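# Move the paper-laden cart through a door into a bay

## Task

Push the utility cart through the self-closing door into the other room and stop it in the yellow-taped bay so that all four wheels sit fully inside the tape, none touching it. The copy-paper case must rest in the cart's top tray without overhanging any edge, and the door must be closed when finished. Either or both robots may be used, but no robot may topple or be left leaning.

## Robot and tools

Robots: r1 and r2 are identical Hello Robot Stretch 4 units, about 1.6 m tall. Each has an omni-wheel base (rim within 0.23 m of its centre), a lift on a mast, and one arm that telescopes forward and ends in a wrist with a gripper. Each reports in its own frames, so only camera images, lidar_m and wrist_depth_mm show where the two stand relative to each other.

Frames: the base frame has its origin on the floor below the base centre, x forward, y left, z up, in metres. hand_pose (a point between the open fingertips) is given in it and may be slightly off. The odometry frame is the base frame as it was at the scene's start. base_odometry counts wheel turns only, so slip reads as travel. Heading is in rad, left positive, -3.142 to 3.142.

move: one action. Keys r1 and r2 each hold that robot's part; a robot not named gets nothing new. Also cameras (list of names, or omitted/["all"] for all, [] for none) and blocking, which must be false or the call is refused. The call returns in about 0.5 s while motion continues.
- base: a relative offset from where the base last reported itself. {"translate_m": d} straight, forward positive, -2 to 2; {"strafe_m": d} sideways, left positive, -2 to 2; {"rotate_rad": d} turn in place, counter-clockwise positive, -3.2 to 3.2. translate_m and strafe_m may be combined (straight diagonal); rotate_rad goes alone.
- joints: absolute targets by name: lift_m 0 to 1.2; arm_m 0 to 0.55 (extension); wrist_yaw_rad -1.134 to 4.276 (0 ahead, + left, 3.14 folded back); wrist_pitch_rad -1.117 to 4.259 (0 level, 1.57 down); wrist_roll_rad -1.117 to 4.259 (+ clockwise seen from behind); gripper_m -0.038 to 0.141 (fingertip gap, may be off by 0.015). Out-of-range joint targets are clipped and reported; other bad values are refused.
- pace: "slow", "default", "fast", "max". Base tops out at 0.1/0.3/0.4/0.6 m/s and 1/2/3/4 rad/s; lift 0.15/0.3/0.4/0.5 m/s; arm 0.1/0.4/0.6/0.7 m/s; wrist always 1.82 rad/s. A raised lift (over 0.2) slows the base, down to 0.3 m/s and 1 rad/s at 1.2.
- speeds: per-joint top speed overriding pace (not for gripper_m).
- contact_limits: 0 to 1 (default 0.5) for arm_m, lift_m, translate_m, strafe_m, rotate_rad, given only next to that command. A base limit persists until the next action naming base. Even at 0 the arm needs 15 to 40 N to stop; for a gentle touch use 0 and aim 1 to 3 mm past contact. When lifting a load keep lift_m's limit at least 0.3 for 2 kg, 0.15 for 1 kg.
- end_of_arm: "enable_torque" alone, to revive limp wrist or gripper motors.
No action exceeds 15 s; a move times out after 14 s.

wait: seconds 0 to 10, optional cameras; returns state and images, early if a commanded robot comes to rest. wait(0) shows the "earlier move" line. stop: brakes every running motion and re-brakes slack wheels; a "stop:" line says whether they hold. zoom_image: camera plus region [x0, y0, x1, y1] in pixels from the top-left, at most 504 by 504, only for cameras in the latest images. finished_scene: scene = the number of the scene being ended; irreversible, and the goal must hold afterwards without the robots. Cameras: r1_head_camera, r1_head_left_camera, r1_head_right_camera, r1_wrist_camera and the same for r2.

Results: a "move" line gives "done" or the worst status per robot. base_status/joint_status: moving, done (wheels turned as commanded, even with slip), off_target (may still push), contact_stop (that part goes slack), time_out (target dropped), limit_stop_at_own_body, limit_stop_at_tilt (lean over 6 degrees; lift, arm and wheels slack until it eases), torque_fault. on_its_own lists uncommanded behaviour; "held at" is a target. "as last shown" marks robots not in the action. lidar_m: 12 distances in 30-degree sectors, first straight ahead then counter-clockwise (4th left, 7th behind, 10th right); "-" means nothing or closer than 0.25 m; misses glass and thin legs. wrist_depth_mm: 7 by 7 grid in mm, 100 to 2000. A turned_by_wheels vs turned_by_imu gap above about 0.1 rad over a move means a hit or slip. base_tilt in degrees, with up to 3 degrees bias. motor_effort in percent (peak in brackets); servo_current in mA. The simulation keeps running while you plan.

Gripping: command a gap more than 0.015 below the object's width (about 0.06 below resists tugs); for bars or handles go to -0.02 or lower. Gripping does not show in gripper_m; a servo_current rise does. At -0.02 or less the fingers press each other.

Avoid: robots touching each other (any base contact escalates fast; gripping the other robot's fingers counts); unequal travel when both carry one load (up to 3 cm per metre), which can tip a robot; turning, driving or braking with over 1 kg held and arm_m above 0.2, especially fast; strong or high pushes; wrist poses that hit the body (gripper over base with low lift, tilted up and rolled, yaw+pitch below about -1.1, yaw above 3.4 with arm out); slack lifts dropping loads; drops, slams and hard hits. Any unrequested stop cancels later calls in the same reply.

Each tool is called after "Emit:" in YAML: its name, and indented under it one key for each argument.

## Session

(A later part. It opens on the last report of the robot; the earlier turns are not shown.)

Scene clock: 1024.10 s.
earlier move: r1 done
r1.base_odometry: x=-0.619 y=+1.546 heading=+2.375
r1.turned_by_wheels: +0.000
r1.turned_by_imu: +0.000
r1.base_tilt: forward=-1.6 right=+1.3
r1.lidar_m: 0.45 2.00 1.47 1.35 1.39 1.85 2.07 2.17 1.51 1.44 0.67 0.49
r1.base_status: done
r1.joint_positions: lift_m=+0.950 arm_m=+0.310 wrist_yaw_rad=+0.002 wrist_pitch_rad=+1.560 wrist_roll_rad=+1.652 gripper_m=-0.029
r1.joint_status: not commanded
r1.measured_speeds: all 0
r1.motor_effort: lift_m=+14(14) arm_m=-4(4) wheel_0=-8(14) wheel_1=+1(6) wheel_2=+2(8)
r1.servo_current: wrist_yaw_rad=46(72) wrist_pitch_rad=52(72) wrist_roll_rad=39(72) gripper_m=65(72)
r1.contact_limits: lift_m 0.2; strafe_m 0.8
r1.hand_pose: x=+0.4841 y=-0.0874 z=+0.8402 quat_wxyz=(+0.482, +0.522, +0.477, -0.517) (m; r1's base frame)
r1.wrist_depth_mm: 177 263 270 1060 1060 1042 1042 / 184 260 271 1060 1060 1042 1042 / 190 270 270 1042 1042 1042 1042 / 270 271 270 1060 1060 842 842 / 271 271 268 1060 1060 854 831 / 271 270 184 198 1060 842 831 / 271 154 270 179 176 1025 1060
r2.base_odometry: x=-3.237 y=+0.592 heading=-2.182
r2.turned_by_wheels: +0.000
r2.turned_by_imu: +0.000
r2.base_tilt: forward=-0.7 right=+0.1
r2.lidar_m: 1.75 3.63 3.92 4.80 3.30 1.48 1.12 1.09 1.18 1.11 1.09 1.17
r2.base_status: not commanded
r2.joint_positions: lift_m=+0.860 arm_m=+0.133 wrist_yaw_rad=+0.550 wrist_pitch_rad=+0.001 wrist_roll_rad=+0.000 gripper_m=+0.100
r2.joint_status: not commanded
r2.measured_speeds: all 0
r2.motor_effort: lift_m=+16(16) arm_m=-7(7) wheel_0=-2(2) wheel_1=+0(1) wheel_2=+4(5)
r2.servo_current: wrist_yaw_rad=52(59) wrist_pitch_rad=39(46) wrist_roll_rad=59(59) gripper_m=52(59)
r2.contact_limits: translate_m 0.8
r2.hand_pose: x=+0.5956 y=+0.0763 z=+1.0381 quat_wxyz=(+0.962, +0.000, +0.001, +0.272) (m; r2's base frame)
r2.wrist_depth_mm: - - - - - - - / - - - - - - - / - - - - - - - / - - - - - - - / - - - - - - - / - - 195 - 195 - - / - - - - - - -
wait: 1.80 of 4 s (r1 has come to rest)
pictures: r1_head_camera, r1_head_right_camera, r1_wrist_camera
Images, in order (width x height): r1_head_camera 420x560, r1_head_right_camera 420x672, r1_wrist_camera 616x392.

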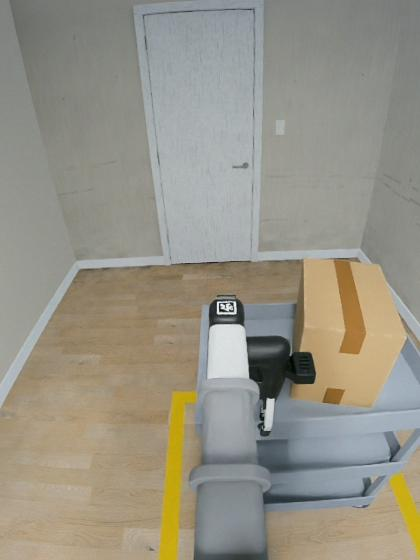

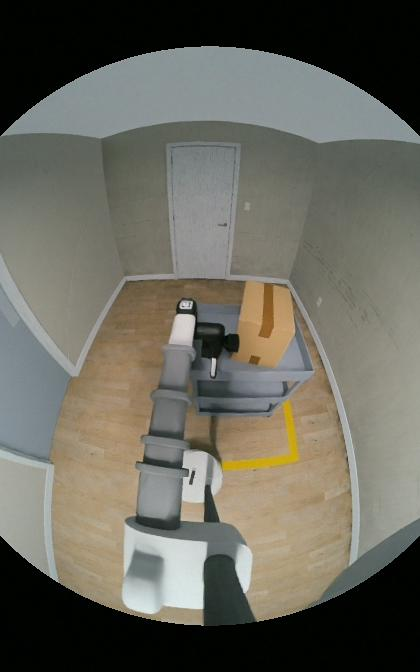

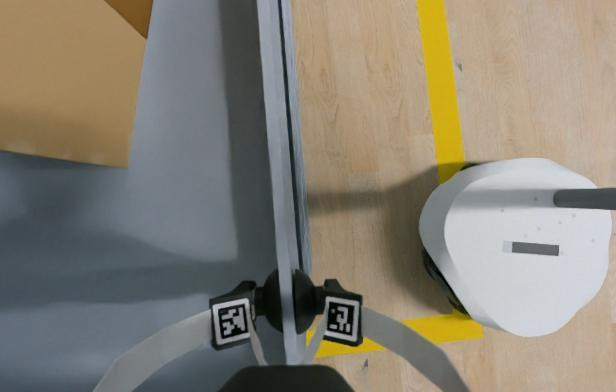

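Emit:
move:
  r1: {"joints":{"gripper_m":0.1}}
  blocking: false
  cameras: []

Emit:
wait:
  seconds: 1.5
  cameras: []

Emit:
move:
  r1: {"joints":{"lift_m":1.07},"pace":"default"}
  blocking: false
  cameras: []

Emit:
wait:
  seconds: 1.5
  cameras: []

Emit:
move:
  r1: {"joints":{"arm_m":0.05},"base":{"translate_m":-0.45}}
  blocking: false
  cameras: []

Emit:
wait:
  seconds: 4
  cameras: ["r1_head_camera","r1_head_left_camera","r2_head_camera","r1_head_right_camera"]

Scene clock: 1038.47 s.
move: r1 moving
r1.base_odometry: x=-0.619 y=+1.546 heading=+2.375
r1.turned_by_wheels: +0.000
r1.turned_by_imu: +0.000
r1.base_tilt: forward=-1.6 right=+1.3
r1.lidar_m: 0.47 1.98 1.49 1.34 1.38 1.86 2.06 2.14 1.52 1.43 0.68 0.48
r1.base_status: not commanded
r1.joint_positions: lift_m=+0.950 arm_m=+0.310 wrist_yaw_rad=+0.002 wrist_pitch_rad=+1.560 wrist_roll_rad=+1.652 gripper_m=-0.004
r1.joint_status: gripper_m moving
r1.measured_speeds: all 0
r1.motor_effort: lift_m=+14(14) arm_m=-3(4) wheel_0=-5(8) wheel_1=+0(1) wheel_2=+2(2)
r1.servo_current: wrist_yaw_rad=46(72) wrist_pitch_rad=59(65) wrist_roll_rad=39(59) gripper_m=85(85)
r1.contact_limits: lift_m 0.2; strafe_m 0.8
r1.hand_pose: x=+0.4841 y=-0.0874 z=+0.8402 quat_wxyz=(+0.482, +0.522, +0.477, -0.517) (m; r1's base frame)
r1.wrist_depth_mm: 179 265 268 1060 1060 1060 1042 / 184 263 268 1060 1042 1060 1042 / 202 270 267 1042 1060 1060 1042 / 271 270 267 1060 1042 831 831 / 270 270 268 1060 1060 854 842 / 270 268 188 199 1060 842 842 / 270 268 268 149 162 1060 1042
r2: as last shown
r2.lidar_m: 1.73 3.64 3.90 4.80 3.29 1.48 1.14 1.09 1.18 1.12 1.08 1.20
r2.servo_current: wrist_yaw_rad=52(52) wrist_pitch_rad=46(46) wrist_roll_rad=52(59) gripper_m=52(59)
r2.contact_limits: translate_m 0.8
pictures: none
No camera images: "cameras" was empty.

Scene clock: 1039.97 s.
earlier move: r1 done
r1.base_odometry: x=-0.619 y=+1.546 heading=+2.375
r1.turned_by_wheels: +0.000
r1.turned_by_imu: +0.000
r1.base_tilt: forward=-1.5 right=+1.2
r1.lidar_m: 0.47 2.02 1.51 1.35 1.38 1.86 2.06 2.14 1.51 1.43 0.70 0.50
r1.base_status: not commanded
r1.joint_positions: lift_m=+0.950 arm_m=+0.310 wrist_yaw_rad=+0.002 wrist_pitch_rad=+1.567 wrist_roll_rad=+1.652 gripper_m=+0.100
r1.joint_status: all done
r1.measured_speeds: all 0
r1.motor_effort: lift_m=+14(14) arm_m=-3(4) wheel_0=-4(8) wheel_1=+1(1) wheel_2=+2(2)
r1.servo_current: wrist_yaw_rad=52(72) wrist_pitch_rad=46(65) wrist_roll_rad=46(65) gripper_m=46(85)
r1.contact_limits: lift_m 0.2; strafe_m 0.8
r1.hand_pose: x=+0.4821 y=-0.0874 z=+0.8402 quat_wxyz=(+0.481, +0.520, +0.479, -0.518) (m; r1's base frame)
r1.wrist_depth_mm: 183 267 267 1042 1042 1042 1042 / 189 267 267 1042 1060 1060 1042 / 206 267 266 1042 1060 1078 1060 / 267 268 268 1060 1060 842 854 / 267 268 267 1042 1060 854 842 / 267 268 267 1042 197 842 842 / 266 267 267 140 1060 1060 1060
r2.base_odometry: x=-3.237 y=+0.592 heading=-2.182
r2.turned_by_wheels: +0.000
r2.turned_by_imu: +0.000
r2.base_tilt: forward=-0.7 right=+0.1
r2.lidar_m: 1.76 3.64 3.91 4.81 3.29 1.51 1.12 1.10 1.17 1.12 1.08 1.18
r2.base_status: not commanded
r2.joint_positions: lift_m=+0.860 arm_m=+0.133 wrist_yaw_rad=+0.550 wrist_pitch_rad=+0.001 wrist_roll_rad=+0.000 gripper_m=+0.100
r2.joint_status: not commanded
r2.measured_speeds: all 0
r2.motor_effort: lift_m=+16(16) arm_m=-7(7) wheel_0=-2(2) wheel_1=+0(1) wheel_2=+4(5)
r2.servo_current: wrist_yaw_rad=46(59) wrist_pitch_rad=39(46) wrist_roll_rad=46(59) gripper_m=46(59)
r2.contact_limits: translate_m 0.8
r2.hand_pose: x=+0.5956 y=+0.0763 z=+1.0381 quat_wxyz=(+0.962, +0.000, +0.001, +0.272) (m; r2's base frame)
r2.wrist_depth_mm: - - - - - - - / - - - - - - - / - - - - - - - / - - - - - - - / - - - - - - - / - - 195 - 195 - - / - - - - - - -
wait: 1.50 s; at rest by 1.47 s
pictures: none
No camera images: "cameras" was empty.

Scene clock: 1040.47 s.
move: r1 moving
r1.base_odometry: x=-0.619 y=+1.546 heading=+2.375
r1.turned_by_wheels: +0.000
r1.turned_by_imu: +0.000
r1.base_tilt: forward=-1.6 right=+1.3
r1.lidar_m: 0.46 2.02 1.50 1.36 1.36 1.87 2.06 2.15 1.51 1.42 0.70 0.51
r1.base_status: not commanded
r1.joint_positions: lift_m=+0.988 arm_m=+0.310 wrist_yaw_rad=+0.002 wrist_pitch_rad=+1.567 wrist_roll_rad=+1.652 gripper_m=+0.100
r1.joint_status: lift_m moving
r1.measured_speeds: translate_m=+0.000 strafe_m=+0.000 rotate_rad=+0.000 lift_m=+0.146 arm_m=+0.000 wrist_yaw_rad=+0.000 wrist_pitch_rad=+0.000 wrist_roll_rad=+0.000
r1.motor_effort: lift_m=+25(26) arm_m=-4(4) wheel_0=-4(4) wheel_1=+1(1) wheel_2=+2(2)
r1.servo_current: wrist_yaw_rad=39(59) wrist_pitch_rad=39(46) wrist_roll_rad=52(65) gripper_m=39(46)
r1.contact_limits: strafe_m 0.8
r1.hand_pose: x=+0.4821 y=-0.0874 z=+0.8774 quat_wxyz=(+0.481, +0.520, +0.479, -0.518) (m; r1's base frame)
r1.wrist_depth_mm: 182 265 303 1098 1098 1098 1098 / 189 270 301 1098 1078 1060 1098 / 207 283 303 1060 1098 1098 1078 / 303 303 301 1078 1078 878 878 / 303 301 304 1098 1098 878 866 / 303 301 301 1118 197 891 1078 / 301 303 301 140 1098 1078 1098
r2: as last shown
r2.base_tilt: forward=-0.6 right=+0.0
r2.lidar_m: 1.74 3.63 3.91 4.79 3.29 1.46 1.13 1.09 1.18 1.15 1.09 1.17
r2.motor_effort: lift_m=+16(16) arm_m=-7(7) wheel_0=-2(2) wheel_1=+0(1) wheel_2=+4(4)
r2.servo_current: wrist_yaw_rad=52(52) wrist_pitch_rad=33(46) wrist_roll_rad=52(52) gripper_m=52(52)
r2.contact_limits: translate_m 0.8
pictures: none
No camera images: "cameras" was empty.

Scene clock: 1041.50 s.
earlier move: r1 done
r1.base_odometry: x=-0.619 y=+1.546 heading=+2.375
r1.turned_by_wheels: +0.000
r1.turned_by_imu: +0.000
r1.base_tilt: forward=-1.6 right=+1.3
r1.lidar_m: 0.47 2.01 1.49 1.34 1.39 1.85 2.08 2.17 1.51 1.42 0.70 0.50
r1.base_status: not commanded
r1.joint_positions: lift_m=+1.070 arm_m=+0.310 wrist_yaw_rad=+0.002 wrist_pitch_rad=+1.568 wrist_roll_rad=+1.652 gripper_m=+0.100
r1.joint_status: all done
r1.measured_speeds: all 0
r1.motor_effort: lift_m=+24(27) arm_m=-3(4) wheel_0=-5(5) wheel_1=+1(1) wheel_2=+2(2)
r1.servo_current: wrist_yaw_rad=33(65) wrist_pitch_rad=46(46) wrist_roll_rad=46(65) gripper_m=46(46)
r1.contact_limits: strafe_m 0.8
r1.hand_pose: x=+0.4820 y=-0.0874 z=+0.9594 quat_wxyz=(+0.481, +0.520, +0.479, -0.518) (m; r1's base frame)
r1.wrist_depth_mm: 183 274 384 1160 1182 1160 1160 / 190 273 384 1160 1160 1205 1205 / 207 285 389 1182 1160 1182 1160 / 384 389 387 1182 1182 960 1160 / 389 387 387 1182 1160 976 1160 / 384 387 384 384 195 946 1182 / 389 384 387 140 1205 1182 1182
r2.base_odometry: x=-3.237 y=+0.592 heading=-2.182
r2.turned_by_wheels: +0.000
r2.turned_by_imu: +0.000
r2.base_tilt: forward=-0.7 right=+0.0
r2.lidar_m: 1.77 3.65 3.92 4.81 3.29 1.49 1.12 1.11 1.18 1.11 1.09 1.19
r2.base_status: not commanded
r2.joint_positions: lift_m=+0.860 arm_m=+0.133 wrist_yaw_rad=+0.550 wrist_pitch_rad=+0.001 wrist_roll_rad=+0.000 gripper_m=+0.100
r2.joint_status: not commanded
r2.measured_speeds: all 0
r2.motor_effort: lift_m=+15(16) arm_m=-7(7) wheel_0=-2(2) wheel_1=+0(1) wheel_2=+4(5)
r2.servo_current: wrist_yaw_rad=39(59) wrist_pitch_rad=39(46) wrist_roll_rad=52(59) gripper_m=52(52)
r2.contact_limits: translate_m 0.8
r2.hand_pose: x=+0.5956 y=+0.0763 z=+1.0381 quat_wxyz=(+0.962, +0.000, +0.001, +0.272) (m; r2's base frame)
r2.wrist_depth_mm: - - - - - - - / - - - - - - - / - - - - - - - / - - - - - - - / - - - - - - - / - - 196 - 196 - - / - - - - - - -
wait: 1.03 of 1.5 s (r1 has come to rest)
pictures: none
No camera images: "cameras" was empty.

Scene clock: 1042.00 s.
move: r1 moving
r1.base_odometry: x=-0.597 y=+1.524 heading=+2.375
r1.turned_by_wheels: +0.000
r1.turned_by_imu: +0.000
r1.base_tilt: forward=-1.5 right=+1.3
r1.lidar_m: 0.50 1.98 1.50 1.35 1.38 1.86 2.04 2.11 1.53 1.42 0.72 0.51
r1.base_status: translate_m moving
r1.joint_positions: lift_m=+1.070 arm_m=+0.259 wrist_yaw_rad=+0.002 wrist_pitch_rad=+1.568 wrist_roll_rad=+1.652 gripper_m=+0.100
r1.joint_status: arm_m moving
r1.measured_speeds: translate_m=-0.122 strafe_m=+0.001 rotate_rad=+0.000 lift_m=+0.000 arm_m=-0.195 wrist_yaw_rad=+0.000 wrist_pitch_rad=+0.001 wrist_roll_rad=+0.000
r1.motor_effort: lift_m=+24(24) arm_m=-2(6) wheel_0=-5(10) wheel_1=-8(8) wheel_2=+10(10)
r1.servo_current: wrist_yaw_rad=52(59) wrist_pitch_rad=39(46) wrist_roll_rad=39(59) gripper_m=46(46)
r1.hand_pose: x=+0.4312 y=-0.0874 z=+0.9594 quat_wxyz=(+0.481, +0.520, +0.479, -0.519) (m; r1's base frame)
r1.wrist_depth_mm: 277 387 676 1160 1182 1182 1160 / 281 387 634 1182 1160 1138 1182 / 293 384 387 1182 1160 1182 1205 / 387 384 387 1182 1160 960 1205 / 384 387 384 1138 1098 946 1160 / 387 384 211 1182 195 960 1182 / 387 384 389 145 1160 1182 1182
r2: as last shown
r2.base_tilt: forward=-0.7 right=+0.1
r2.lidar_m: 1.73 3.64 3.91 4.78 3.29 1.46 1.12 1.08 1.18 1.12 1.07 1.19
r2.motor_effort: lift_m=+16(16) arm_m=-7(7) wheel_0=-2(2) wheel_1=+0(0) wheel_2=+4(5)
r2.servo_current: wrist_yaw_rad=46(52) wrist_pitch_rad=46(46) wrist_roll_rad=46(65) gripper_m=46(59)
r2.contact_limits: translate_m 0.8
r2.wrist_depth_mm: - - - - - - - / - - - - - - - / - - - - - - - / - - - - - - - / - - - - - - - / - - 196 - 195 - - / - - - - - - -
pictures: none
No camera images: "cameras" was empty.

Scene clock: 1044.50 s.
earlier move: r1 done
r1.base_odometry: x=-0.295 y=+1.234 heading=+2.375
r1.turned_by_wheels: +0.000
r1.turned_by_imu: -0.001
r1.base_tilt: forward=-1.6 right=+1.3
r1.lidar_m: 0.91 1.97 1.48 1.32 1.38 1.73 1.60 1.71 1.54 1.45 1.47 0.96
r1.base_status: done
r1.joint_positions: lift_m=+1.070 arm_m=+0.050 wrist_yaw_rad=+0.002 wrist_pitch_rad=+1.568 wrist_roll_rad=+1.652 gripper_m=+0.100
r1.joint_status: all done
r1.measured_speeds: all 0
r1.motor_effort: lift_m=+24(24) arm_m=-4(7) wheel_0=-1(10) wheel_1=-1(9) wheel_2=-2(10)
r1.servo_current: wrist_yaw_rad=52(72) wrist_pitch_rad=39(52) wrist_roll_rad=59(65) gripper_m=39(52)
r1.hand_pose: x=+0.2219 y=-0.0874 z=+0.9594 quat_wxyz=(+0.481, +0.520, +0.479, -0.519) (m; r1's base frame)
r1.wrist_depth_mm: 1138 1160 1182 1182 1182 1160 1205 / 1182 1160 1182 1182 1160 1205 1205 / 1160 1182 1160 1160 1160 1182 1182 / 1160 1160 1138 1160 960 991 433 / 1160 1182 1182 1160 960 1205 1182 / 1160 1160 216 1160 198 1205 1160 / 1182 1182 1160 145 1160 1205 1205
r2.base_odometry: x=-3.237 y=+0.592 heading=-2.182
r2.turned_by_wheels: +0.000
r2.turned_by_imu: +0.000
r2.base_tilt: forward=-0.7 right=+0.1
r2.lidar_m: 1.74 3.63 3.89 4.82 3.31 1.47 1.13 1.10 1.19 1.12 1.10 1.19
r2.base_status: not commanded
r2.joint_positions: lift_m=+0.860 arm_m=+0.133 wrist_yaw_rad=+0.550 wrist_pitch_rad=+0.001 wrist_roll_rad=+0.000 gripper_m=+0.100
r2.joint_status: not commanded
r2.measured_speeds: all 0
r2.motor_effort: lift_m=+16(16) arm_m=-7(7) wheel_0=-2(2) wheel_1=+0(1) wheel_2=+4(5)
r2.servo_current: wrist_yaw_rad=46(59) wrist_pitch_rad=39(46) wrist_roll_rad=39(65) gripper_m=52(59)
r2.contact_limits: translate_m 0.8
r2.hand_pose: x=+0.5956 y=+0.0763 z=+1.0381 quat_wxyz=(+0.962, +0.000, +0.001, +0.272) (m; r2's base frame)
r2.wrist_depth_mm: - - - - - - - / - - - - - - - / - - - - - - - / - - - - - - - / - - - - - - - / - - 195 - 195 - - / - - - - - - -
wait: 2.50 of 4 s (r1 has come to rest)
pictures: r1_head_camera, r1_head_left_camera, r1_head_right_camera, r2_head_camera
Images, in order (width x height): r1_head_camera 420x560, r1_head_left_camera 420x672, r1_head_right_camera 420x672, r2_head_camera 420x560.

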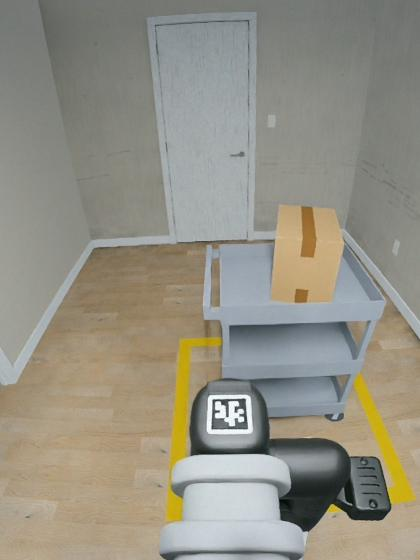

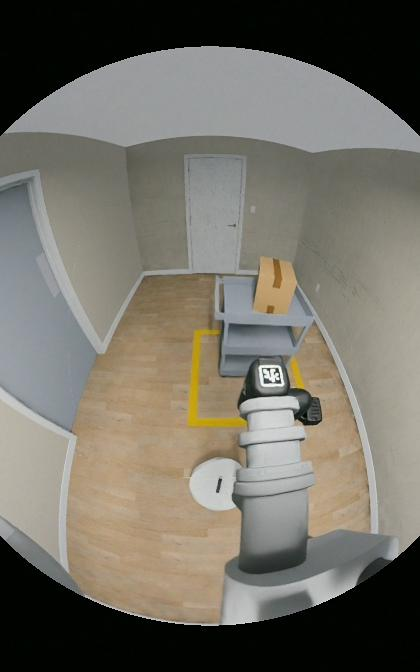

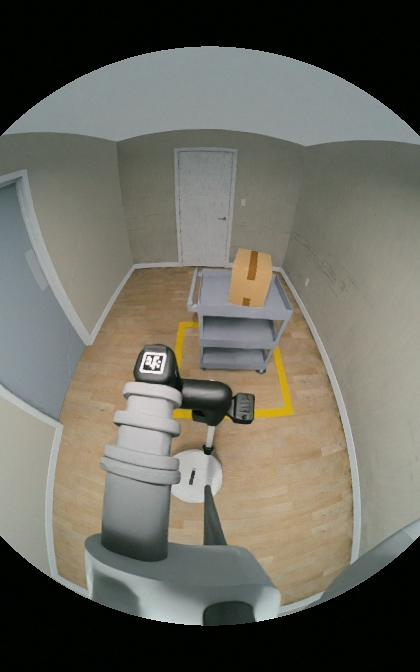

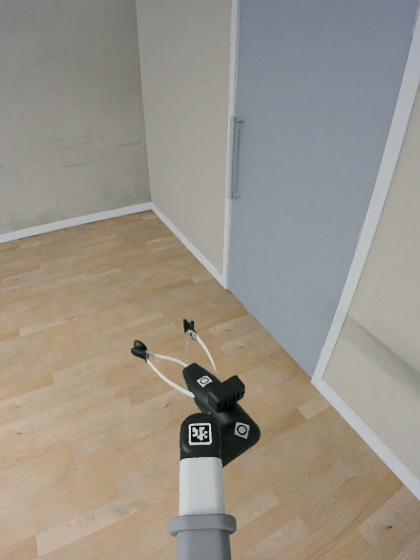

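Emit:
zoom_image:
  camera: "r1_head_right_camera"
  region: [160, 260, 310, 430]

Emit:
zoom_image:
  camera: "r1_head_camera"
  region: [160, 300, 420, 520]

Scaled by 2.965 from the camera's 420x672 image, which has a finer 600x960 frame.

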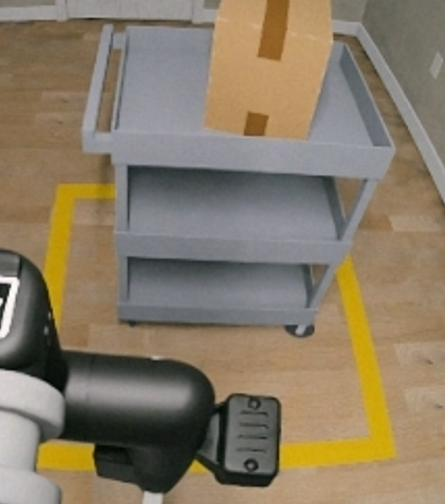

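Scaled by 1.938 from the camera's 420x560 image, which has a finer 600x800 frame.

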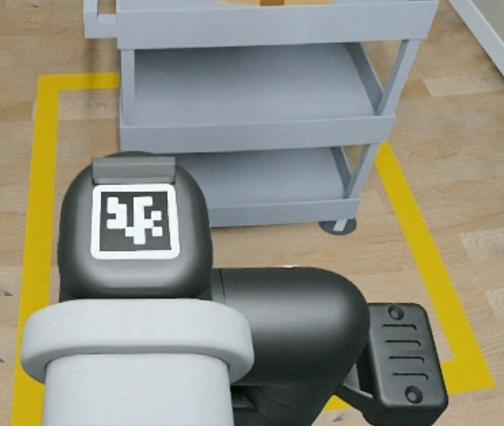

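Emit:
move:
  r1: {"base":{"translate_m":0.4,"strafe_m":-0.2},"joints":{"arm_m":0.36,"gripper_m":0.13}}
  blocking: false
  cameras: []

Emit:
wait:
  seconds: 4
  cameras: ["r1_wrist_camera"]

Scene clock: 1062.47 s.
move: r1 moving
r1.base_odometry: x=-0.307 y=+1.267 heading=+2.375
r1.turned_by_wheels: +0.000
r1.turned_by_imu: +0.000
r1.base_tilt: forward=-1.6 right=+1.2
r1.lidar_m: 0.86 1.96 1.51 1.33 1.38 1.77 1.66 1.75 1.47 1.42 1.47 0.92
r1.base_status: translate_m moving; strafe_m moving
r1.joint_positions: lift_m=+1.070 arm_m=+0.101 wrist_yaw_rad=+0.002 wrist_pitch_rad=+1.568 wrist_roll_rad=+1.652 gripper_m=+0.115
r1.joint_status: arm_m moving; gripper_m moving
r1.measured_speeds: translate_m=+0.122 strafe_m=-0.060 rotate_rad=+0.004 lift_m=+0.000 arm_m=+0.195 wrist_yaw_rad=+0.000 wrist_pitch_rad=+0.000 wrist_roll_rad=+0.000
r1.motor_effort: lift_m=+24(24) arm_m=+5(7) wheel_0=+7(10) wheel_1=+1(3) wheel_2=-8(10)
r1.servo_current: wrist_yaw_rad=39(65) wrist_pitch_rad=52(52) wrist_roll_rad=46(59) gripper_m=59(85)
r1.hand_pose: x=+0.2726 y=-0.0874 z=+0.9594 quat_wxyz=(+0.481, +0.520, +0.479, -0.519) (m; r1's base frame)
r1.wrist_depth_mm: 1160 1160 1182 1160 1182 1160 1182 / 1160 1160 1160 1182 1138 1205 1205 / 1160 1160 1160 1182 1160 1182 1205 / 1182 1160 1182 1138 960 960 512 / - 1160 1160 1160 976 1160 1205 / 1138 1138 219 1182 212 1182 1205 / 1160 1182 1182 142 1160 1205 1182
r2: as last shown
r2.lidar_m: 1.75 3.64 3.87 4.80 3.30 1.47 1.13 1.10 1.18 1.13 1.09 1.18
r2.motor_effort: lift_m=+16(16) arm_m=-7(7) wheel_0=-2(2) wheel_1=+0(0) wheel_2=+4(5)
r2.servo_current: wrist_yaw_rad=46(65) wrist_pitch_rad=39(46) wrist_roll_rad=39(65) gripper_m=46(59)
r2.contact_limits: translate_m 0.8
pictures: none
No camera images: "cameras" was empty.

Scene clock: 1064.83 s.
earlier move: r1 done
r1.base_odometry: x=-0.445 y=+1.656 heading=+2.375
r1.turned_by_wheels: +0.000
r1.turned_by_imu: -0.001
r1.base_tilt: forward=-1.6 right=+1.3
r1.lidar_m: 0.51 0.54 1.70 1.55 1.59 2.13 2.02 1.86 1.30 1.22 1.28 0.54
r1.base_status: done
r1.joint_positions: lift_m=+1.070 arm_m=+0.360 wrist_yaw_rad=+0.002 wrist_pitch_rad=+1.568 wrist_roll_rad=+1.652 gripper_m=+0.130
r1.joint_status: all done
r1.measured_speeds: all 0
r1.motor_effort: lift_m=+23(24) arm_m=+4(7) wheel_0=+0(10) wheel_1=+2(5) wheel_2=+2(10)
r1.servo_current: wrist_yaw_rad=52(72) wrist_pitch_rad=39(52) wrist_roll_rad=59(65) gripper_m=46(85)
r1.hand_pose: x=+0.5317 y=-0.0874 z=+0.9594 quat_wxyz=(+0.481, +0.520, +0.479, -0.519) (m; r1's base frame)
r1.wrist_depth_mm: 382 384 384 1182 1182 1182 1182 / 141 384 387 1205 1182 1160 1205 / 146 211 387 1160 1160 1182 1182 / 142 220 384 1160 1160 976 976 / 152 226 384 1182 1160 976 960 / 148 198 384 1182 212 203 1160 / 157 192 387 141 1182 1160 1182
r2.base_odometry: x=-3.237 y=+0.592 heading=-2.182
r2.turned_by_wheels: +0.000
r2.turned_by_imu: +0.000
r2.base_tilt: forward=-0.7 right=+0.1
r2.lidar_m: 1.75 3.65 3.90 4.80 3.31 1.49 1.11 1.09 1.15 1.12 1.08 1.17
r2.base_status: not commanded
r2.joint_positions: lift_m=+0.860 arm_m=+0.133 wrist_yaw_rad=+0.550 wrist_pitch_rad=+0.001 wrist_roll_rad=+0.000 gripper_m=+0.100
r2.joint_status: not commanded
r2.measured_speeds: all 0
r2.motor_effort: lift_m=+16(16) arm_m=-7(8) wheel_0=-2(2) wheel_1=+0(1) wheel_2=+4(5)
r2.servo_current: wrist_yaw_rad=46(65) wrist_pitch_rad=39(46) wrist_roll_rad=39(65) gripper_m=52(59)
r2.contact_limits: translate_m 0.8
r2.hand_pose: x=+0.5956 y=+0.0763 z=+1.0381 quat_wxyz=(+0.962, +0.000, +0.001, +0.272) (m; r2's base frame)
r2.wrist_depth_mm: - - - - - - - / - - - - - - - / - - - - - - - / - - - - - - - / - - - - - - - / - - 195 - 195 - - / - - - - - - -
wait: 2.37 of 4 s (r1 has come to rest)
pictures: r1_wrist_camera
Images, in order (width x height): r1_wrist_camera 616x392.

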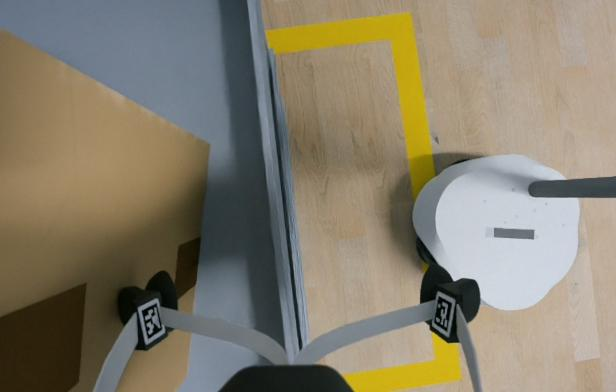

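Emit:
move:
  r1: {"joints":{"gripper_m":0.09}}
  blocking: false
  cameras: []

Emit:
wait:
  seconds: 1
  cameras: []

Emit:
move:
  r1: {"joints":{"lift_m":0.955},"pace":"slow","contact_limits":{"lift_m":0.2}}
  blocking: false
  cameras: []

Emit:
wait:
  seconds: 2.5
  cameras: []

Emit:
move:
  r1: {"joints":{"gripper_m":-0.03}}
  blocking: false
  cameras: []

Emit:
wait:
  seconds: 2
  cameras: ["r1_wrist_camera"]

Emit:
move:
  r1: {"base":{"translate_m":-0.1},"joints":{"wrist_roll_rad":1.57},"speeds":{"wrist_roll_rad":0.1},"pace":"slow","contact_limits":{"translate_m":0.8}}
  blocking: false
  cameras: []

Emit:
wait:
  seconds: 3
  cameras: ["r1_head_camera","r1_wrist_camera"]

Scene clock: 1080.77 s.
move: r1 moving
r1.base_odometry: x=-0.445 y=+1.656 heading=+2.375
r1.turned_by_wheels: +0.000
r1.turned_by_imu: +0.000
r1.base_tilt: forward=-1.6 right=+1.3
r1.lidar_m: 0.50 0.51 1.70 1.55 1.58 2.13 2.01 1.87 1.29 1.24 1.25 0.55
r1.base_status: not commanded
r1.joint_positions: lift_m=+1.070 arm_m=+0.360 wrist_yaw_rad=+0.002 wrist_pitch_rad=+1.568 wrist_roll_rad=+1.652 gripper_m=+0.117
r1.joint_status: gripper_m moving
r1.measured_speeds: all 0
r1.motor_effort: lift_m=+24(24) arm_m=+4(4) wheel_0=-1(1) wheel_1=+2(2) wheel_2=+2(2)
r1.servo_current: wrist_yaw_rad=33(65) wrist_pitch_rad=39(46) wrist_roll_rad=33(65) gripper_m=78(91)
r1.hand_pose: x=+0.5317 y=-0.0874 z=+0.9594 quat_wxyz=(+0.481, +0.520, +0.479, -0.519) (m; r1's base frame)
r1.wrist_depth_mm: 384 387 387 1205 1182 1182 1205 / 140 384 387 1182 1182 1205 1182 / 148 211 387 1160 1182 1182 1205 / 142 219 382 1182 1182 960 946 / 153 226 384 1160 1182 976 960 / 148 200 387 1182 212 960 1160 / 157 193 387 143 1182 1160 1182
r2: as last shown
r2.base_tilt: forward=-0.6 right=+0.1
r2.lidar_m: 1.74 3.65 3.90 4.80 3.30 1.48 1.13 1.09 1.18 1.12 1.09 1.18
r2.motor_effort: lift_m=+16(16) arm_m=-7(7) wheel_0=-2(2) wheel_1=+0(1) wheel_2=+4(5)
r2.servo_current: wrist_yaw_rad=46(59) wrist_pitch_rad=39(39) wrist_roll_rad=52(52) gripper_m=46(59)
r2.contact_limits: translate_m 0.8
pictures: none
No camera images: "cameras" was empty.

Scene clock: 1081.63 s.
earlier move: r1 done
r1.base_odometry: x=-0.445 y=+1.656 heading=+2.375
r1.turned_by_wheels: +0.000
r1.turned_by_imu: +0.000
r1.base_tilt: forward=-1.5 right=+1.3
r1.lidar_m: 0.51 0.54 1.68 1.53 1.58 2.12 2.02 1.87 1.30 1.21 1.27 0.54
r1.base_status: not commanded
r1.joint_positions: lift_m=+1.070 arm_m=+0.360 wrist_yaw_rad=+0.002 wrist_pitch_rad=+1.568 wrist_roll_rad=+1.652 gripper_m=+0.090
r1.joint_status: all done
r1.measured_speeds: all 0
r1.motor_effort: lift_m=+24(24) arm_m=+4(4) wheel_0=-1(1) wheel_1=+2(2) wheel_2=+2(2)
r1.servo_current: wrist_yaw_rad=52(78) wrist_pitch_rad=33(46) wrist_roll_rad=26(72) gripper_m=39(91)
r1.hand_pose: x=+0.5317 y=-0.0874 z=+0.9594 quat_wxyz=(+0.481, +0.520, +0.479, -0.519) (m; r1's base frame)
r1.wrist_depth_mm: 384 384 387 1182 1205 1182 1182 / 141 384 384 1182 1182 1205 1160 / 147 212 387 1160 1182 1160 1160 / 142 220 384 1182 1160 976 991 / 153 229 387 1182 1182 976 976 / 148 204 220 1182 195 976 1182 / 158 192 384 144 1182 1182 1182
r2.base_odometry: x=-3.237 y=+0.592 heading=-2.182
r2.turned_by_wheels: +0.000
r2.turned_by_imu: +0.000
r2.base_tilt: forward=-0.7 right=+0.1
r2.lidar_m: 1.73 3.63 3.93 4.79 3.29 1.51 1.13 1.10 1.18 1.12 1.10 1.15
r2.base_status: not commanded
r2.joint_positions: lift_m=+0.860 arm_m=+0.133 wrist_yaw_rad=+0.550 wrist_pitch_rad=+0.001 wrist_roll_rad=+0.000 gripper_m=+0.100
r2.joint_status: not commanded
r2.measured_speeds: all 0
r2.motor_effort: lift_m=+16(16) arm_m=-7(8) wheel_0=-2(2) wheel_1=+0(1) wheel_2=+4(5)
r2.servo_current: wrist_yaw_rad=39(59) wrist_pitch_rad=39(52) wrist_roll_rad=52(59) gripper_m=52(65)
r2.contact_limits: translate_m 0.8
r2.hand_pose: x=+0.5956 y=+0.0763 z=+1.0381 quat_wxyz=(+0.962, +0.000, +0.001, +0.272) (m; r2's base frame)
r2.wrist_depth_mm: - - - - - - - / - - - - - - - / - - - - - - - / - - - - - - - / - - - - - - - / - - 195 - 195 - - / - - - - - - -
wait: 0.87 of 1 s (r1 has come to rest)
pictures: none
No camera images: "cameras" was empty.

Scene clock: 1082.13 s.
move: r1 moving
r1.base_odometry: x=-0.445 y=+1.656 heading=+2.375
r1.turned_by_wheels: +0.000
r1.turned_by_imu: +0.000
r1.base_tilt: forward=-1.6 right=+1.3
r1.lidar_m: 0.50 0.53 1.70 1.53 1.58 2.13 2.01 1.87 1.28 1.22 1.28 0.54
r1.base_status: not commanded
r1.joint_positions: lift_m=+1.045 arm_m=+0.360 wrist_yaw_rad=+0.002 wrist_pitch_rad=+1.568 wrist_roll_rad=+1.652 gripper_m=+0.090
r1.joint_status: lift_m moving
r1.measured_speeds: translate_m=+0.000 strafe_m=+0.000 rotate_rad=+0.000 lift_m=-0.097 arm_m=+0.000 wrist_yaw_rad=+0.000 wrist_pitch_rad=+0.000 wrist_roll_rad=+0.000
r1.motor_effort: lift_m=+11(22) arm_m=+4(4) wheel_0=+0(1) wheel_1=+2(2) wheel_2=+2(2)
r1.servo_current: wrist_yaw_rad=59(78) wrist_pitch_rad=46(46) wrist_roll_rad=46(72) gripper_m=46(52)
r1.contact_limits: lift_m 0.2
r1.hand_pose: x=+0.5317 y=-0.0874 z=+0.9350 quat_wxyz=(+0.481, +0.520, +0.479, -0.519) (m; r1's base frame)
r1.wrist_depth_mm: 364 364 366 1182 1182 1138 1160 / 141 364 366 1138 1160 1138 1160 / 147 211 366 1160 1138 1160 1138 / 142 220 366 1160 1138 931 960 / 153 229 364 1138 1160 946 946 / 148 207 220 1160 196 946 1182 / 150 192 366 144 1160 1160 1182
r2: as last shown
r2.lidar_m: 1.72 3.65 3.89 4.80 3.26 1.46 1.13 1.09 1.18 1.12 1.09 1.18
r2.motor_effort: lift_m=+16(16) arm_m=-7(7) wheel_0=-2(2) wheel_1=+0(1) wheel_2=+4(5)
r2.servo_current: wrist_yaw_rad=39(52) wrist_pitch_rad=39(46) wrist_roll_rad=46(59) gripper_m=52(52)
r2.contact_limits: translate_m 0.8
pictures: none
No camera images: "cameras" was empty.

Scene clock: 1083.43 s.
earlier move: r1 done
r1.base_odometry: x=-0.445 y=+1.656 heading=+2.375
r1.turned_by_wheels: +0.000
r1.turned_by_imu: +0.000
r1.base_tilt: forward=-1.6 right=+1.3
r1.lidar_m: 0.49 0.52 1.70 1.53 1.58 2.13 2.02 1.84 1.29 1.23 1.27 0.54
r1.base_status: not commanded
r1.joint_positions: lift_m=+0.955 arm_m=+0.360 wrist_yaw_rad=+0.002 wrist_pitch_rad=+1.568 wrist_roll_rad=+1.652 gripper_m=+0.090
r1.joint_status: all done
r1.measured_speeds: all 0
r1.motor_effort: lift_m=+12(22) arm_m=+4(4) wheel_0=-1(1) wheel_1=+2(2) wheel_2=+2(2)
r1.servo_current: wrist_yaw_rad=39(78) wrist_pitch_rad=46(46) wrist_roll_rad=46(72) gripper_m=46(52)
r1.contact_limits: lift_m 0.2
r1.hand_pose: x=+0.5317 y=-0.0874 z=+0.8453 quat_wxyz=(+0.481, +0.520, +0.479, -0.519) (m; r1's base frame)
r1.wrist_depth_mm: 271 270 271 1060 1078 1078 1060 / 141 271 273 1060 1060 1078 1060 / 148 213 272 1078 1078 1060 1060 / 142 220 272 1042 1060 842 854 / 153 227 272 1078 1060 854 854 / 148 207 219 1078 196 866 866 / 150 192 273 144 1042 1060 1098
r2.base_odometry: x=-3.237 y=+0.592 heading=-2.182
r2.turned_by_wheels: +0.000
r2.turned_by_imu: +0.000
r2.base_tilt: forward=-0.7 right=+0.1
r2.lidar_m: 1.73 3.62 3.90 4.79 3.31 1.48 1.12 1.08 1.20 1.11 1.09 1.14
r2.base_status: not commanded
r2.joint_positions: lift_m=+0.860 arm_m=+0.133 wrist_yaw_rad=+0.550 wrist_pitch_rad=+0.001 wrist_roll_rad=+0.000 gripper_m=+0.100
r2.joint_status: not commanded
r2.measured_speeds: all 0
r2.motor_effort: lift_m=+16(16) arm_m=-7(7) wheel_0=-2(2) wheel_1=+0(1) wheel_2=+4(5)
r2.servo_current: wrist_yaw_rad=52(59) wrist_pitch_rad=39(46) wrist_roll_rad=39(65) gripper_m=52(59)
r2.contact_limits: translate_m 0.8
r2.hand_pose: x=+0.5956 y=+0.0763 z=+1.0381 quat_wxyz=(+0.962, +0.000, +0.001, +0.272) (m; r2's base frame)
r2.wrist_depth_mm: - - - - - - - / - - - - - - - / - - - - - - - / - - - - - - - / - - - - - - - / - - 195 - 195 - - / - - - - - - -
wait: 1.30 of 2.5 s (r1 has come to rest)
pictures: none
No camera images: "cameras" was empty.

Scene clock: 1083.93 s.
move: r1 moving
r1.base_odometry: x=-0.445 y=+1.656 heading=+2.375
r1.turned_by_wheels: +0.000
r1.turned_by_imu: +0.000
r1.base_tilt: forward=-1.6 right=+1.2
r1.lidar_m: 0.50 0.53 1.71 1.53 1.56 2.11 2.00 1.87 1.32 1.22 1.29 0.56
r1.base_status: not commanded
r1.joint_positions: lift_m=+0.955 arm_m=+0.360 wrist_yaw_rad=+0.002 wrist_pitch_rad=+1.568 wrist_roll_rad=+1.652 gripper_m=+0.073
r1.joint_status: gripper_m moving
r1.measured_speeds: all 0
r1.motor_effort: lift_m=+12(12) arm_m=+4(4) wheel_0=+0(0) wheel_1=+2(2) wheel_2=+2(2)
r1.servo_current: wrist_yaw_rad=59(59) wrist_pitch_rad=46(46) wrist_roll_rad=59(59) gripper_m=91(91)
r1.contact_limits: lift_m 0.2
r1.hand_pose: x=+0.5317 y=-0.0874 z=+0.8453 quat_wxyz=(+0.481, +0.520, +0.479, -0.519) (m; r1's base frame)
r1.wrist_depth_mm: 270 270 273 1042 1060 1060 1078 / 141 270 271 1060 1042 1060 1060 / 147 213 271 1060 1060 1042 1060 / 142 219 272 1060 1078 866 866 / 153 227 271 1060 1078 866 854 / 148 217 212 1042 188 854 854 / 150 191 271 143 1042 1060 1078
r2: as last shown
r2.lidar_m: 1.71 3.64 3.88 4.81 3.30 1.48 1.11 1.10 1.19 1.14 1.10 1.15
r2.motor_effort: lift_m=+16(16) arm_m=-7(7) wheel_0=-1(2) wheel_1=+0(1) wheel_2=+5(5)
r2.servo_current: wrist_yaw_rad=46(52) wrist_pitch_rad=39(46) wrist_roll_rad=59(59) gripper_m=52(52)
r2.contact_limits: translate_m 0.8
pictures: none
No camera images: "cameras" was empty.

Scene clock: 1085.33 s.
earlier move: r1 done
r1.base_odometry: x=-0.445 y=+1.656 heading=+2.375
r1.turned_by_wheels: +0.000
r1.turned_by_imu: +0.000
r1.base_tilt: forward=-1.6 right=+1.3
r1.lidar_m: 0.50 0.54 1.71 1.55 1.58 2.11 1.99 1.84 1.30 1.22 1.25 0.53
r1.base_status: not commanded
r1.joint_positions: lift_m=+0.955 arm_m=+0.360 wrist_yaw_rad=+0.002 wrist_pitch_rad=+1.565 wrist_roll_rad=+1.651 gripper_m=-0.029
r1.joint_status: all done
r1.measured_speeds: all 0
r1.motor_effort: lift_m=+14(14) arm_m=-3(4) wheel_0=+0(1) wheel_1=+2(2) wheel_2=+2(2)
r1.servo_current: wrist_yaw_rad=59(72) wrist_pitch_rad=52(52) wrist_roll_rad=52(65) gripper_m=72(130)
r1.contact_limits: lift_m 0.2
r1.hand_pose: x=+0.5328 y=-0.0874 z=+0.8452 quat_wxyz=(+0.481, +0.521, +0.479, -0.518) (m; r1's base frame)
r1.wrist_depth_mm: 123 273 272 1078 1060 1060 1042 / 125 195 272 1060 1060 1042 1078 / 129 189 272 1060 1042 1042 1042 / 133 197 272 1060 1060 854 842 / 137 204 272 1078 1042 831 854 / 136 205 205 197 1098 904 854 / 146 148 273 272 155 1078 1042
r2.base_odometry: x=-3.237 y=+0.592 heading=-2.182
r2.turned_by_wheels: +0.000
r2.turned_by_imu: +0.000
r2.base_tilt: forward=-0.6 right=+0.1
r2.lidar_m: 1.72 3.64 3.88 4.81 3.31 1.45 1.12 1.09 1.17 1.15 1.09 1.21
r2.base_status: not commanded
r2.joint_positions: lift_m=+0.860 arm_m=+0.133 wrist_yaw_rad=+0.550 wrist_pitch_rad=+0.001 wrist_roll_rad=+0.000 gripper_m=+0.100
r2.joint_status: not commanded
r2.measured_speeds: all 0
r2.motor_effort: lift_m=+15(16) arm_m=-7(7) wheel_0=-2(2) wheel_1=+0(1) wheel_2=+4(5)
r2.servo_current: wrist_yaw_rad=39(59) wrist_pitch_rad=39(46) wrist_roll_rad=52(59) gripper_m=52(59)
r2.contact_limits: translate_m 0.8
r2.hand_pose: x=+0.5956 y=+0.0763 z=+1.0381 quat_wxyz=(+0.962, +0.000, +0.001, +0.272) (m; r2's base frame)
r2.wrist_depth_mm: - - - - - - - / - - - - - - - / - - - - - - - / - - - - - - - / - - - - - - - / - - 195 - 195 - - / - - - - - - -
wait: 1.40 of 2 s (r1 has come to rest)
pictures: r1_wrist_camera
Images, in order (width x height): r1_wrist_camera 616x392.

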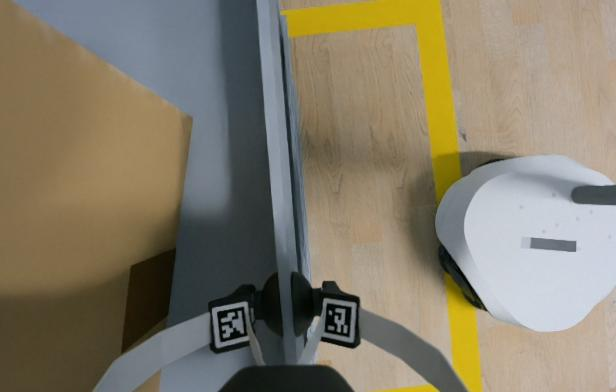

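Scene clock: 1085.83 s.
move: r1 moving
r1.base_odometry: x=-0.436 y=+1.647 heading=+2.375
r1.turned_by_wheels: +0.000
r1.turned_by_imu: +0.000
r1.base_tilt: forward=-1.5 right=+1.3
r1.lidar_m: 0.52 0.55 1.70 1.55 1.61 2.12 2.00 1.85 1.30 1.24 1.29 0.56
r1.base_status: translate_m moving
r1.joint_positions: lift_m=+0.955 arm_m=+0.360 wrist_yaw_rad=+0.002 wrist_pitch_rad=+1.559 wrist_roll_rad=+1.609 gripper_m=-0.029
r1.joint_status: wrist_roll_rad moving
r1.measured_speeds: translate_m=-0.047 strafe_m=+0.000 rotate_rad=+0.001 lift_m=+0.000 arm_m=+0.000 wrist_yaw_rad=+0.000 wrist_pitch_rad=-0.019 wrist_roll_rad=-0.099
r1.motor_effort: lift_m=+14(14) arm_m=-4(4) wheel_0=-4(7) wheel_1=-4(6) wheel_2=+10(10)
r1.servo_current: wrist_yaw_rad=52(59) wrist_pitch_rad=65(65) wrist_roll_rad=65(65) gripper_m=72(72)
r1.contact_limits: lift_m 0.2; translate_m 0.8
r1.hand_pose: x=+0.5345 y=-0.0874 z=+0.8452 quat_wxyz=(+0.494, +0.512, +0.488, -0.506) (m; r1's base frame)
r1.wrist_depth_mm: 121 273 273 1042 1060 1060 1025 / 129 181 274 1060 1060 1060 1042 / 135 199 273 1042 1042 1042 1042 / 138 202 272 1078 1060 854 842 / 144 211 274 1042 1060 842 831 / 150 219 186 194 1060 854 831 / 147 153 274 180 149 1042 1060
r2: as last shown
r2.base_tilt: forward=-0.7 right=+0.0
r2.lidar_m: 1.73 3.65 3.89 4.83 3.28 1.47 1.10 1.10 1.16 1.14 1.09 1.17
r2.motor_effort: lift_m=+16(16) arm_m=-7(8) wheel_0=-2(2) wheel_1=+0(0) wheel_2=+4(5)
r2.servo_current: wrist_yaw_rad=46(59) wrist_pitch_rad=52(52) wrist_roll_rad=46(52) gripper_m=46(59)
r2.contact_limits: translate_m 0.8
r2.wrist_depth_mm: - - - - - - - / - - - - - - - / - - - - - - - / - - - - - - - / - - - - - - - / - - 196 - 195 - - / - - - - - - -
pictures: none
No camera images: "cameras" was empty.

Scene clock: 1087.60 s.
earlier move: r1 done
r1.base_odometry: x=-0.373 y=+1.586 heading=+2.376
r1.turned_by_wheels: +0.000
r1.turned_by_imu: +0.001
r1.base_tilt: forward=-1.6 right=+1.2
r1.lidar_m: 0.46 0.46 1.71 1.52 1.58 2.00 1.91 1.87 1.30 1.22 1.27 0.57
r1.base_status: done
r1.joint_positions: lift_m=+0.955 arm_m=+0.360 wrist_yaw_rad=+0.002 wrist_pitch_rad=+1.564 wrist_roll_rad=+1.571 gripper_m=-0.029
r1.joint_status: all done
r1.measured_speeds: all 0
r1.motor_effort: lift_m=+14(15) arm_m=-4(4) wheel_0=+2(8) wheel_1=-2(8) wheel_2=+6(15)
r1.servo_current: wrist_yaw_rad=52(65) wrist_pitch_rad=46(85) wrist_roll_rad=39(85) gripper_m=59(78)
r1.contact_limits: lift_m 0.2; translate_m 0.8
r1.hand_pose: x=+0.5330 y=-0.0874 z=+0.8452 quat_wxyz=(+0.502, +0.501, +0.499, -0.498) (m; r1's base frame)
r1.wrist_depth_mm: 274 273 272 1060 1078 1042 1042 / 273 273 273 1042 1060 1060 1060 / 149 232 273 1060 1042 1078 1078 / 139 211 273 1060 1078 878 842 / 138 206 273 1060 1042 854 842 / 135 202 211 200 180 854 854 / - 156 273 182 177 1060 1060
r2.base_odometry: x=-3.237 y=+0.592 heading=-2.182
r2.turned_by_wheels: +0.000
r2.turned_by_imu: +0.000
r2.base_tilt: forward=-0.7 right=+0.1
r2.lidar_m: 1.72 3.64 3.89 4.80 3.29 1.49 1.11 1.09 1.20 1.10 1.06 1.15
r2.base_status: not commanded
r2.joint_positions: lift_m=+0.860 arm_m=+0.133 wrist_yaw_rad=+0.550 wrist_pitch_rad=+0.001 wrist_roll_rad=+0.000 gripper_m=+0.100
r2.joint_status: not commanded
r2.measured_speeds: all 0
r2.motor_effort: lift_m=+16(16) arm_m=-7(8) wheel_0=-2(2) wheel_1=+0(1) wheel_2=+4(5)
r2.servo_current: wrist_yaw_rad=39(59) wrist_pitch_rad=33(52) wrist_roll_rad=46(52) gripper_m=52(59)
r2.contact_limits: translate_m 0.8
r2.hand_pose: x=+0.5956 y=+0.0763 z=+1.0381 quat_wxyz=(+0.962, +0.000, +0.001, +0.272) (m; r2's base frame)
r2.wrist_depth_mm: - - - - - - - / - - - - - - - / - - - - - - - / - - - - - - - / - - - - - - - / - - 196 - 195 - - / - - - - - - -
wait: 1.77 of 3 s (r1 has come to rest)
pictures: r1_head_camera, r1_wrist_camera
Images, in order (width x height): r1_head_camera 420x560, r1_wrist_camera 616x392.

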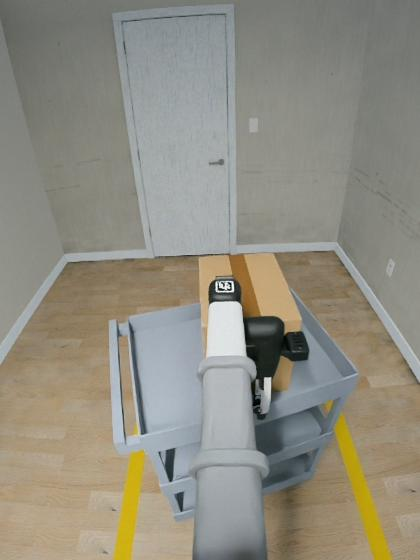

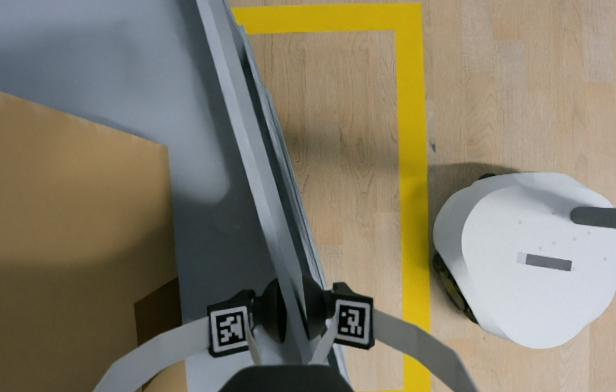

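Emit:
move:
  r1: {"base":{"translate_m":-0.04,"strafe_m":0.06},"joints":{"wrist_roll_rad":1.85},"speeds":{"wrist_roll_rad":0.3},"pace":"slow","contact_limits":{"strafe_m":0.8}}
  blocking: false
  cameras: []

Emit:
wait:
  seconds: 3
  cameras: ["r1_head_camera","r1_wrist_camera"]

Scene clock: 1100.30 s.
move: r1 moving
r1.base_odometry: x=-0.375 y=+1.574 heading=+2.376
r1.turned_by_wheels: +0.000
r1.turned_by_imu: +0.000
r1.base_tilt: forward=-1.6 right=+1.3
r1.lidar_m: 0.47 0.47 1.70 1.50 1.59 2.02 1.91 1.89 1.33 1.22 1.28 0.58
r1.base_status: translate_m moving; strafe_m moving
r1.joint_positions: lift_m=+0.955 arm_m=+0.360 wrist_yaw_rad=+0.002 wrist_pitch_rad=+1.564 wrist_roll_rad=+1.693 gripper_m=-0.029
r1.joint_status: wrist_roll_rad moving
r1.measured_speeds: translate_m=-0.027 strafe_m=+0.039 rotate_rad=-0.004 lift_m=+0.000 arm_m=+0.000 wrist_yaw_rad=+0.000 wrist_pitch_rad=+0.000 wrist_roll_rad=+0.298
r1.motor_effort: lift_m=+14(15) arm_m=-4(4) wheel_0=-7(8) wheel_1=+4(4) wheel_2=+7(9)
r1.servo_current: wrist_yaw_rad=72(72) wrist_pitch_rad=52(52) wrist_roll_rad=65(78) gripper_m=65(72)
r1.contact_limits: lift_m 0.2; strafe_m 0.8
r1.hand_pose: x=+0.5330 y=-0.0874 z=+0.8452 quat_wxyz=(+0.471, +0.531, +0.468, -0.527) (m; r1's base frame)
r1.wrist_depth_mm: 273 274 1060 1042 1060 1060 1042 / 274 272 559 1060 1060 1042 1060 / 179 273 273 1078 1060 1078 1042 / 163 238 273 1060 1060 842 842 / 160 223 273 1060 1078 854 831 / 146 211 198 196 178 1042 842 / 140 154 273 181 179 - 1060
r2: as last shown
r2.lidar_m: 1.73 3.65 3.89 4.79 3.28 1.50 1.13 1.11 1.18 1.14 1.10 1.19
r2.motor_effort: lift_m=+16(16) arm_m=-7(7) wheel_0=-2(2) wheel_1=+0(1) wheel_2=+4(5)
r2.servo_current: wrist_yaw_rad=39(52) wrist_pitch_rad=39(46) wrist_roll_rad=52(65) gripper_m=52(52)
r2.contact_limits: translate_m 0.8
r2.wrist_depth_mm: - - - - - - - / - - - - - - - / - - - - - - - / - - - - - - - / - - - - - - - / - - 195 - 195 - - / - - - - - - -
pictures: none
No camera images: "cameras" was empty.

Scene clock: 1101.77 s.
earlier move: r1 done
r1.base_odometry: x=-0.385 y=+1.515 heading=+2.376
r1.turned_by_wheels: +0.000
r1.turned_by_imu: -0.001
r1.base_tilt: forward=-1.6 right=+1.3
r1.lidar_m: 0.46 0.44 1.63 1.47 1.52 1.99 1.88 1.94 1.38 1.29 1.35 0.54
r1.base_status: done
r1.joint_positions: lift_m=+0.955 arm_m=+0.360 wrist_yaw_rad=+0.002 wrist_pitch_rad=+1.568 wrist_roll_rad=+1.844 gripper_m=-0.029
r1.joint_status: all done
r1.measured_speeds: all 0
r1.motor_effort: lift_m=+14(15) arm_m=-4(4) wheel_0=-5(14) wheel_1=+3(6) wheel_2=+0(9)
r1.servo_current: wrist_yaw_rad=46(72) wrist_pitch_rad=39(59) wrist_roll_rad=46(104) gripper_m=59(72)
r1.contact_limits: lift_m 0.2; strafe_m 0.8
r1.hand_pose: x=+0.5319 y=-0.0874 z=+0.8452 quat_wxyz=(+0.429, +0.564, +0.427, -0.562) (m; r1's base frame)
r1.wrist_depth_mm: 272 273 1060 1060 1078 1078 1098 / 272 272 1060 1042 1078 1060 1078 / 271 272 525 1060 1078 866 866 / 183 272 272 1078 1042 842 854 / 169 250 273 1078 1060 866 854 / 155 219 198 203 177 1078 1042 / 144 155 273 273 559 1078 1060
r2.base_odometry: x=-3.237 y=+0.592 heading=-2.182
r2.turned_by_wheels: +0.000
r2.turned_by_imu: +0.000
r2.base_tilt: forward=-0.7 right=+0.1
r2.lidar_m: 1.75 3.64 3.90 4.79 3.28 1.51 1.12 1.10 1.17 1.12 1.10 1.20
r2.base_status: not commanded
r2.joint_positions: lift_m=+0.860 arm_m=+0.133 wrist_yaw_rad=+0.550 wrist_pitch_rad=+0.001 wrist_roll_rad=+0.000 gripper_m=+0.100
r2.joint_status: not commanded
r2.measured_speeds: all 0
r2.motor_effort: lift_m=+16(16) arm_m=-7(8) wheel_0=-1(2) wheel_1=+0(1) wheel_2=+4(5)
r2.servo_current: wrist_yaw_rad=52(59) wrist_pitch_rad=46(46) wrist_roll_rad=39(65) gripper_m=46(59)
r2.contact_limits: translate_m 0.8
r2.hand_pose: x=+0.5956 y=+0.0763 z=+1.0381 quat_wxyz=(+0.962, +0.000, +0.001, +0.272) (m; r2's base frame)
r2.wrist_depth_mm: - - - - - - - / - - - - - - - / - - - - - - - / - - - - - - - / - - - - - - - / - - 195 - 195 - - / - - - - - - -
wait: 1.47 of 3 s (r1 has come to rest)
pictures: r1_head_camera, r1_wrist_camera
Images, in order (width x height): r1_head_camera 420x560, r1_wrist_camera 616x392.

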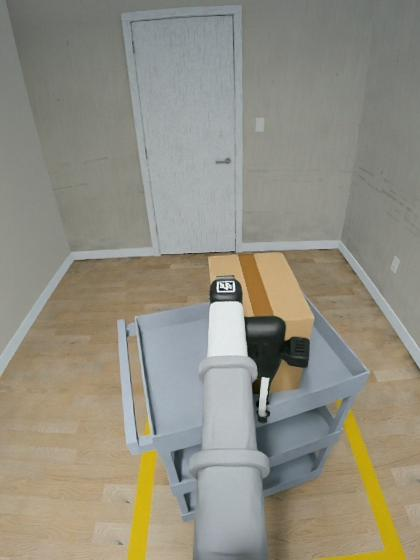

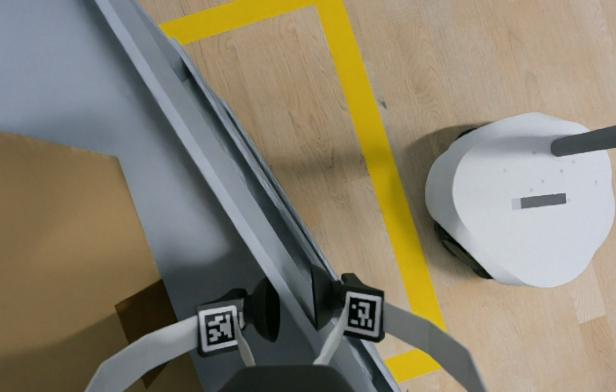

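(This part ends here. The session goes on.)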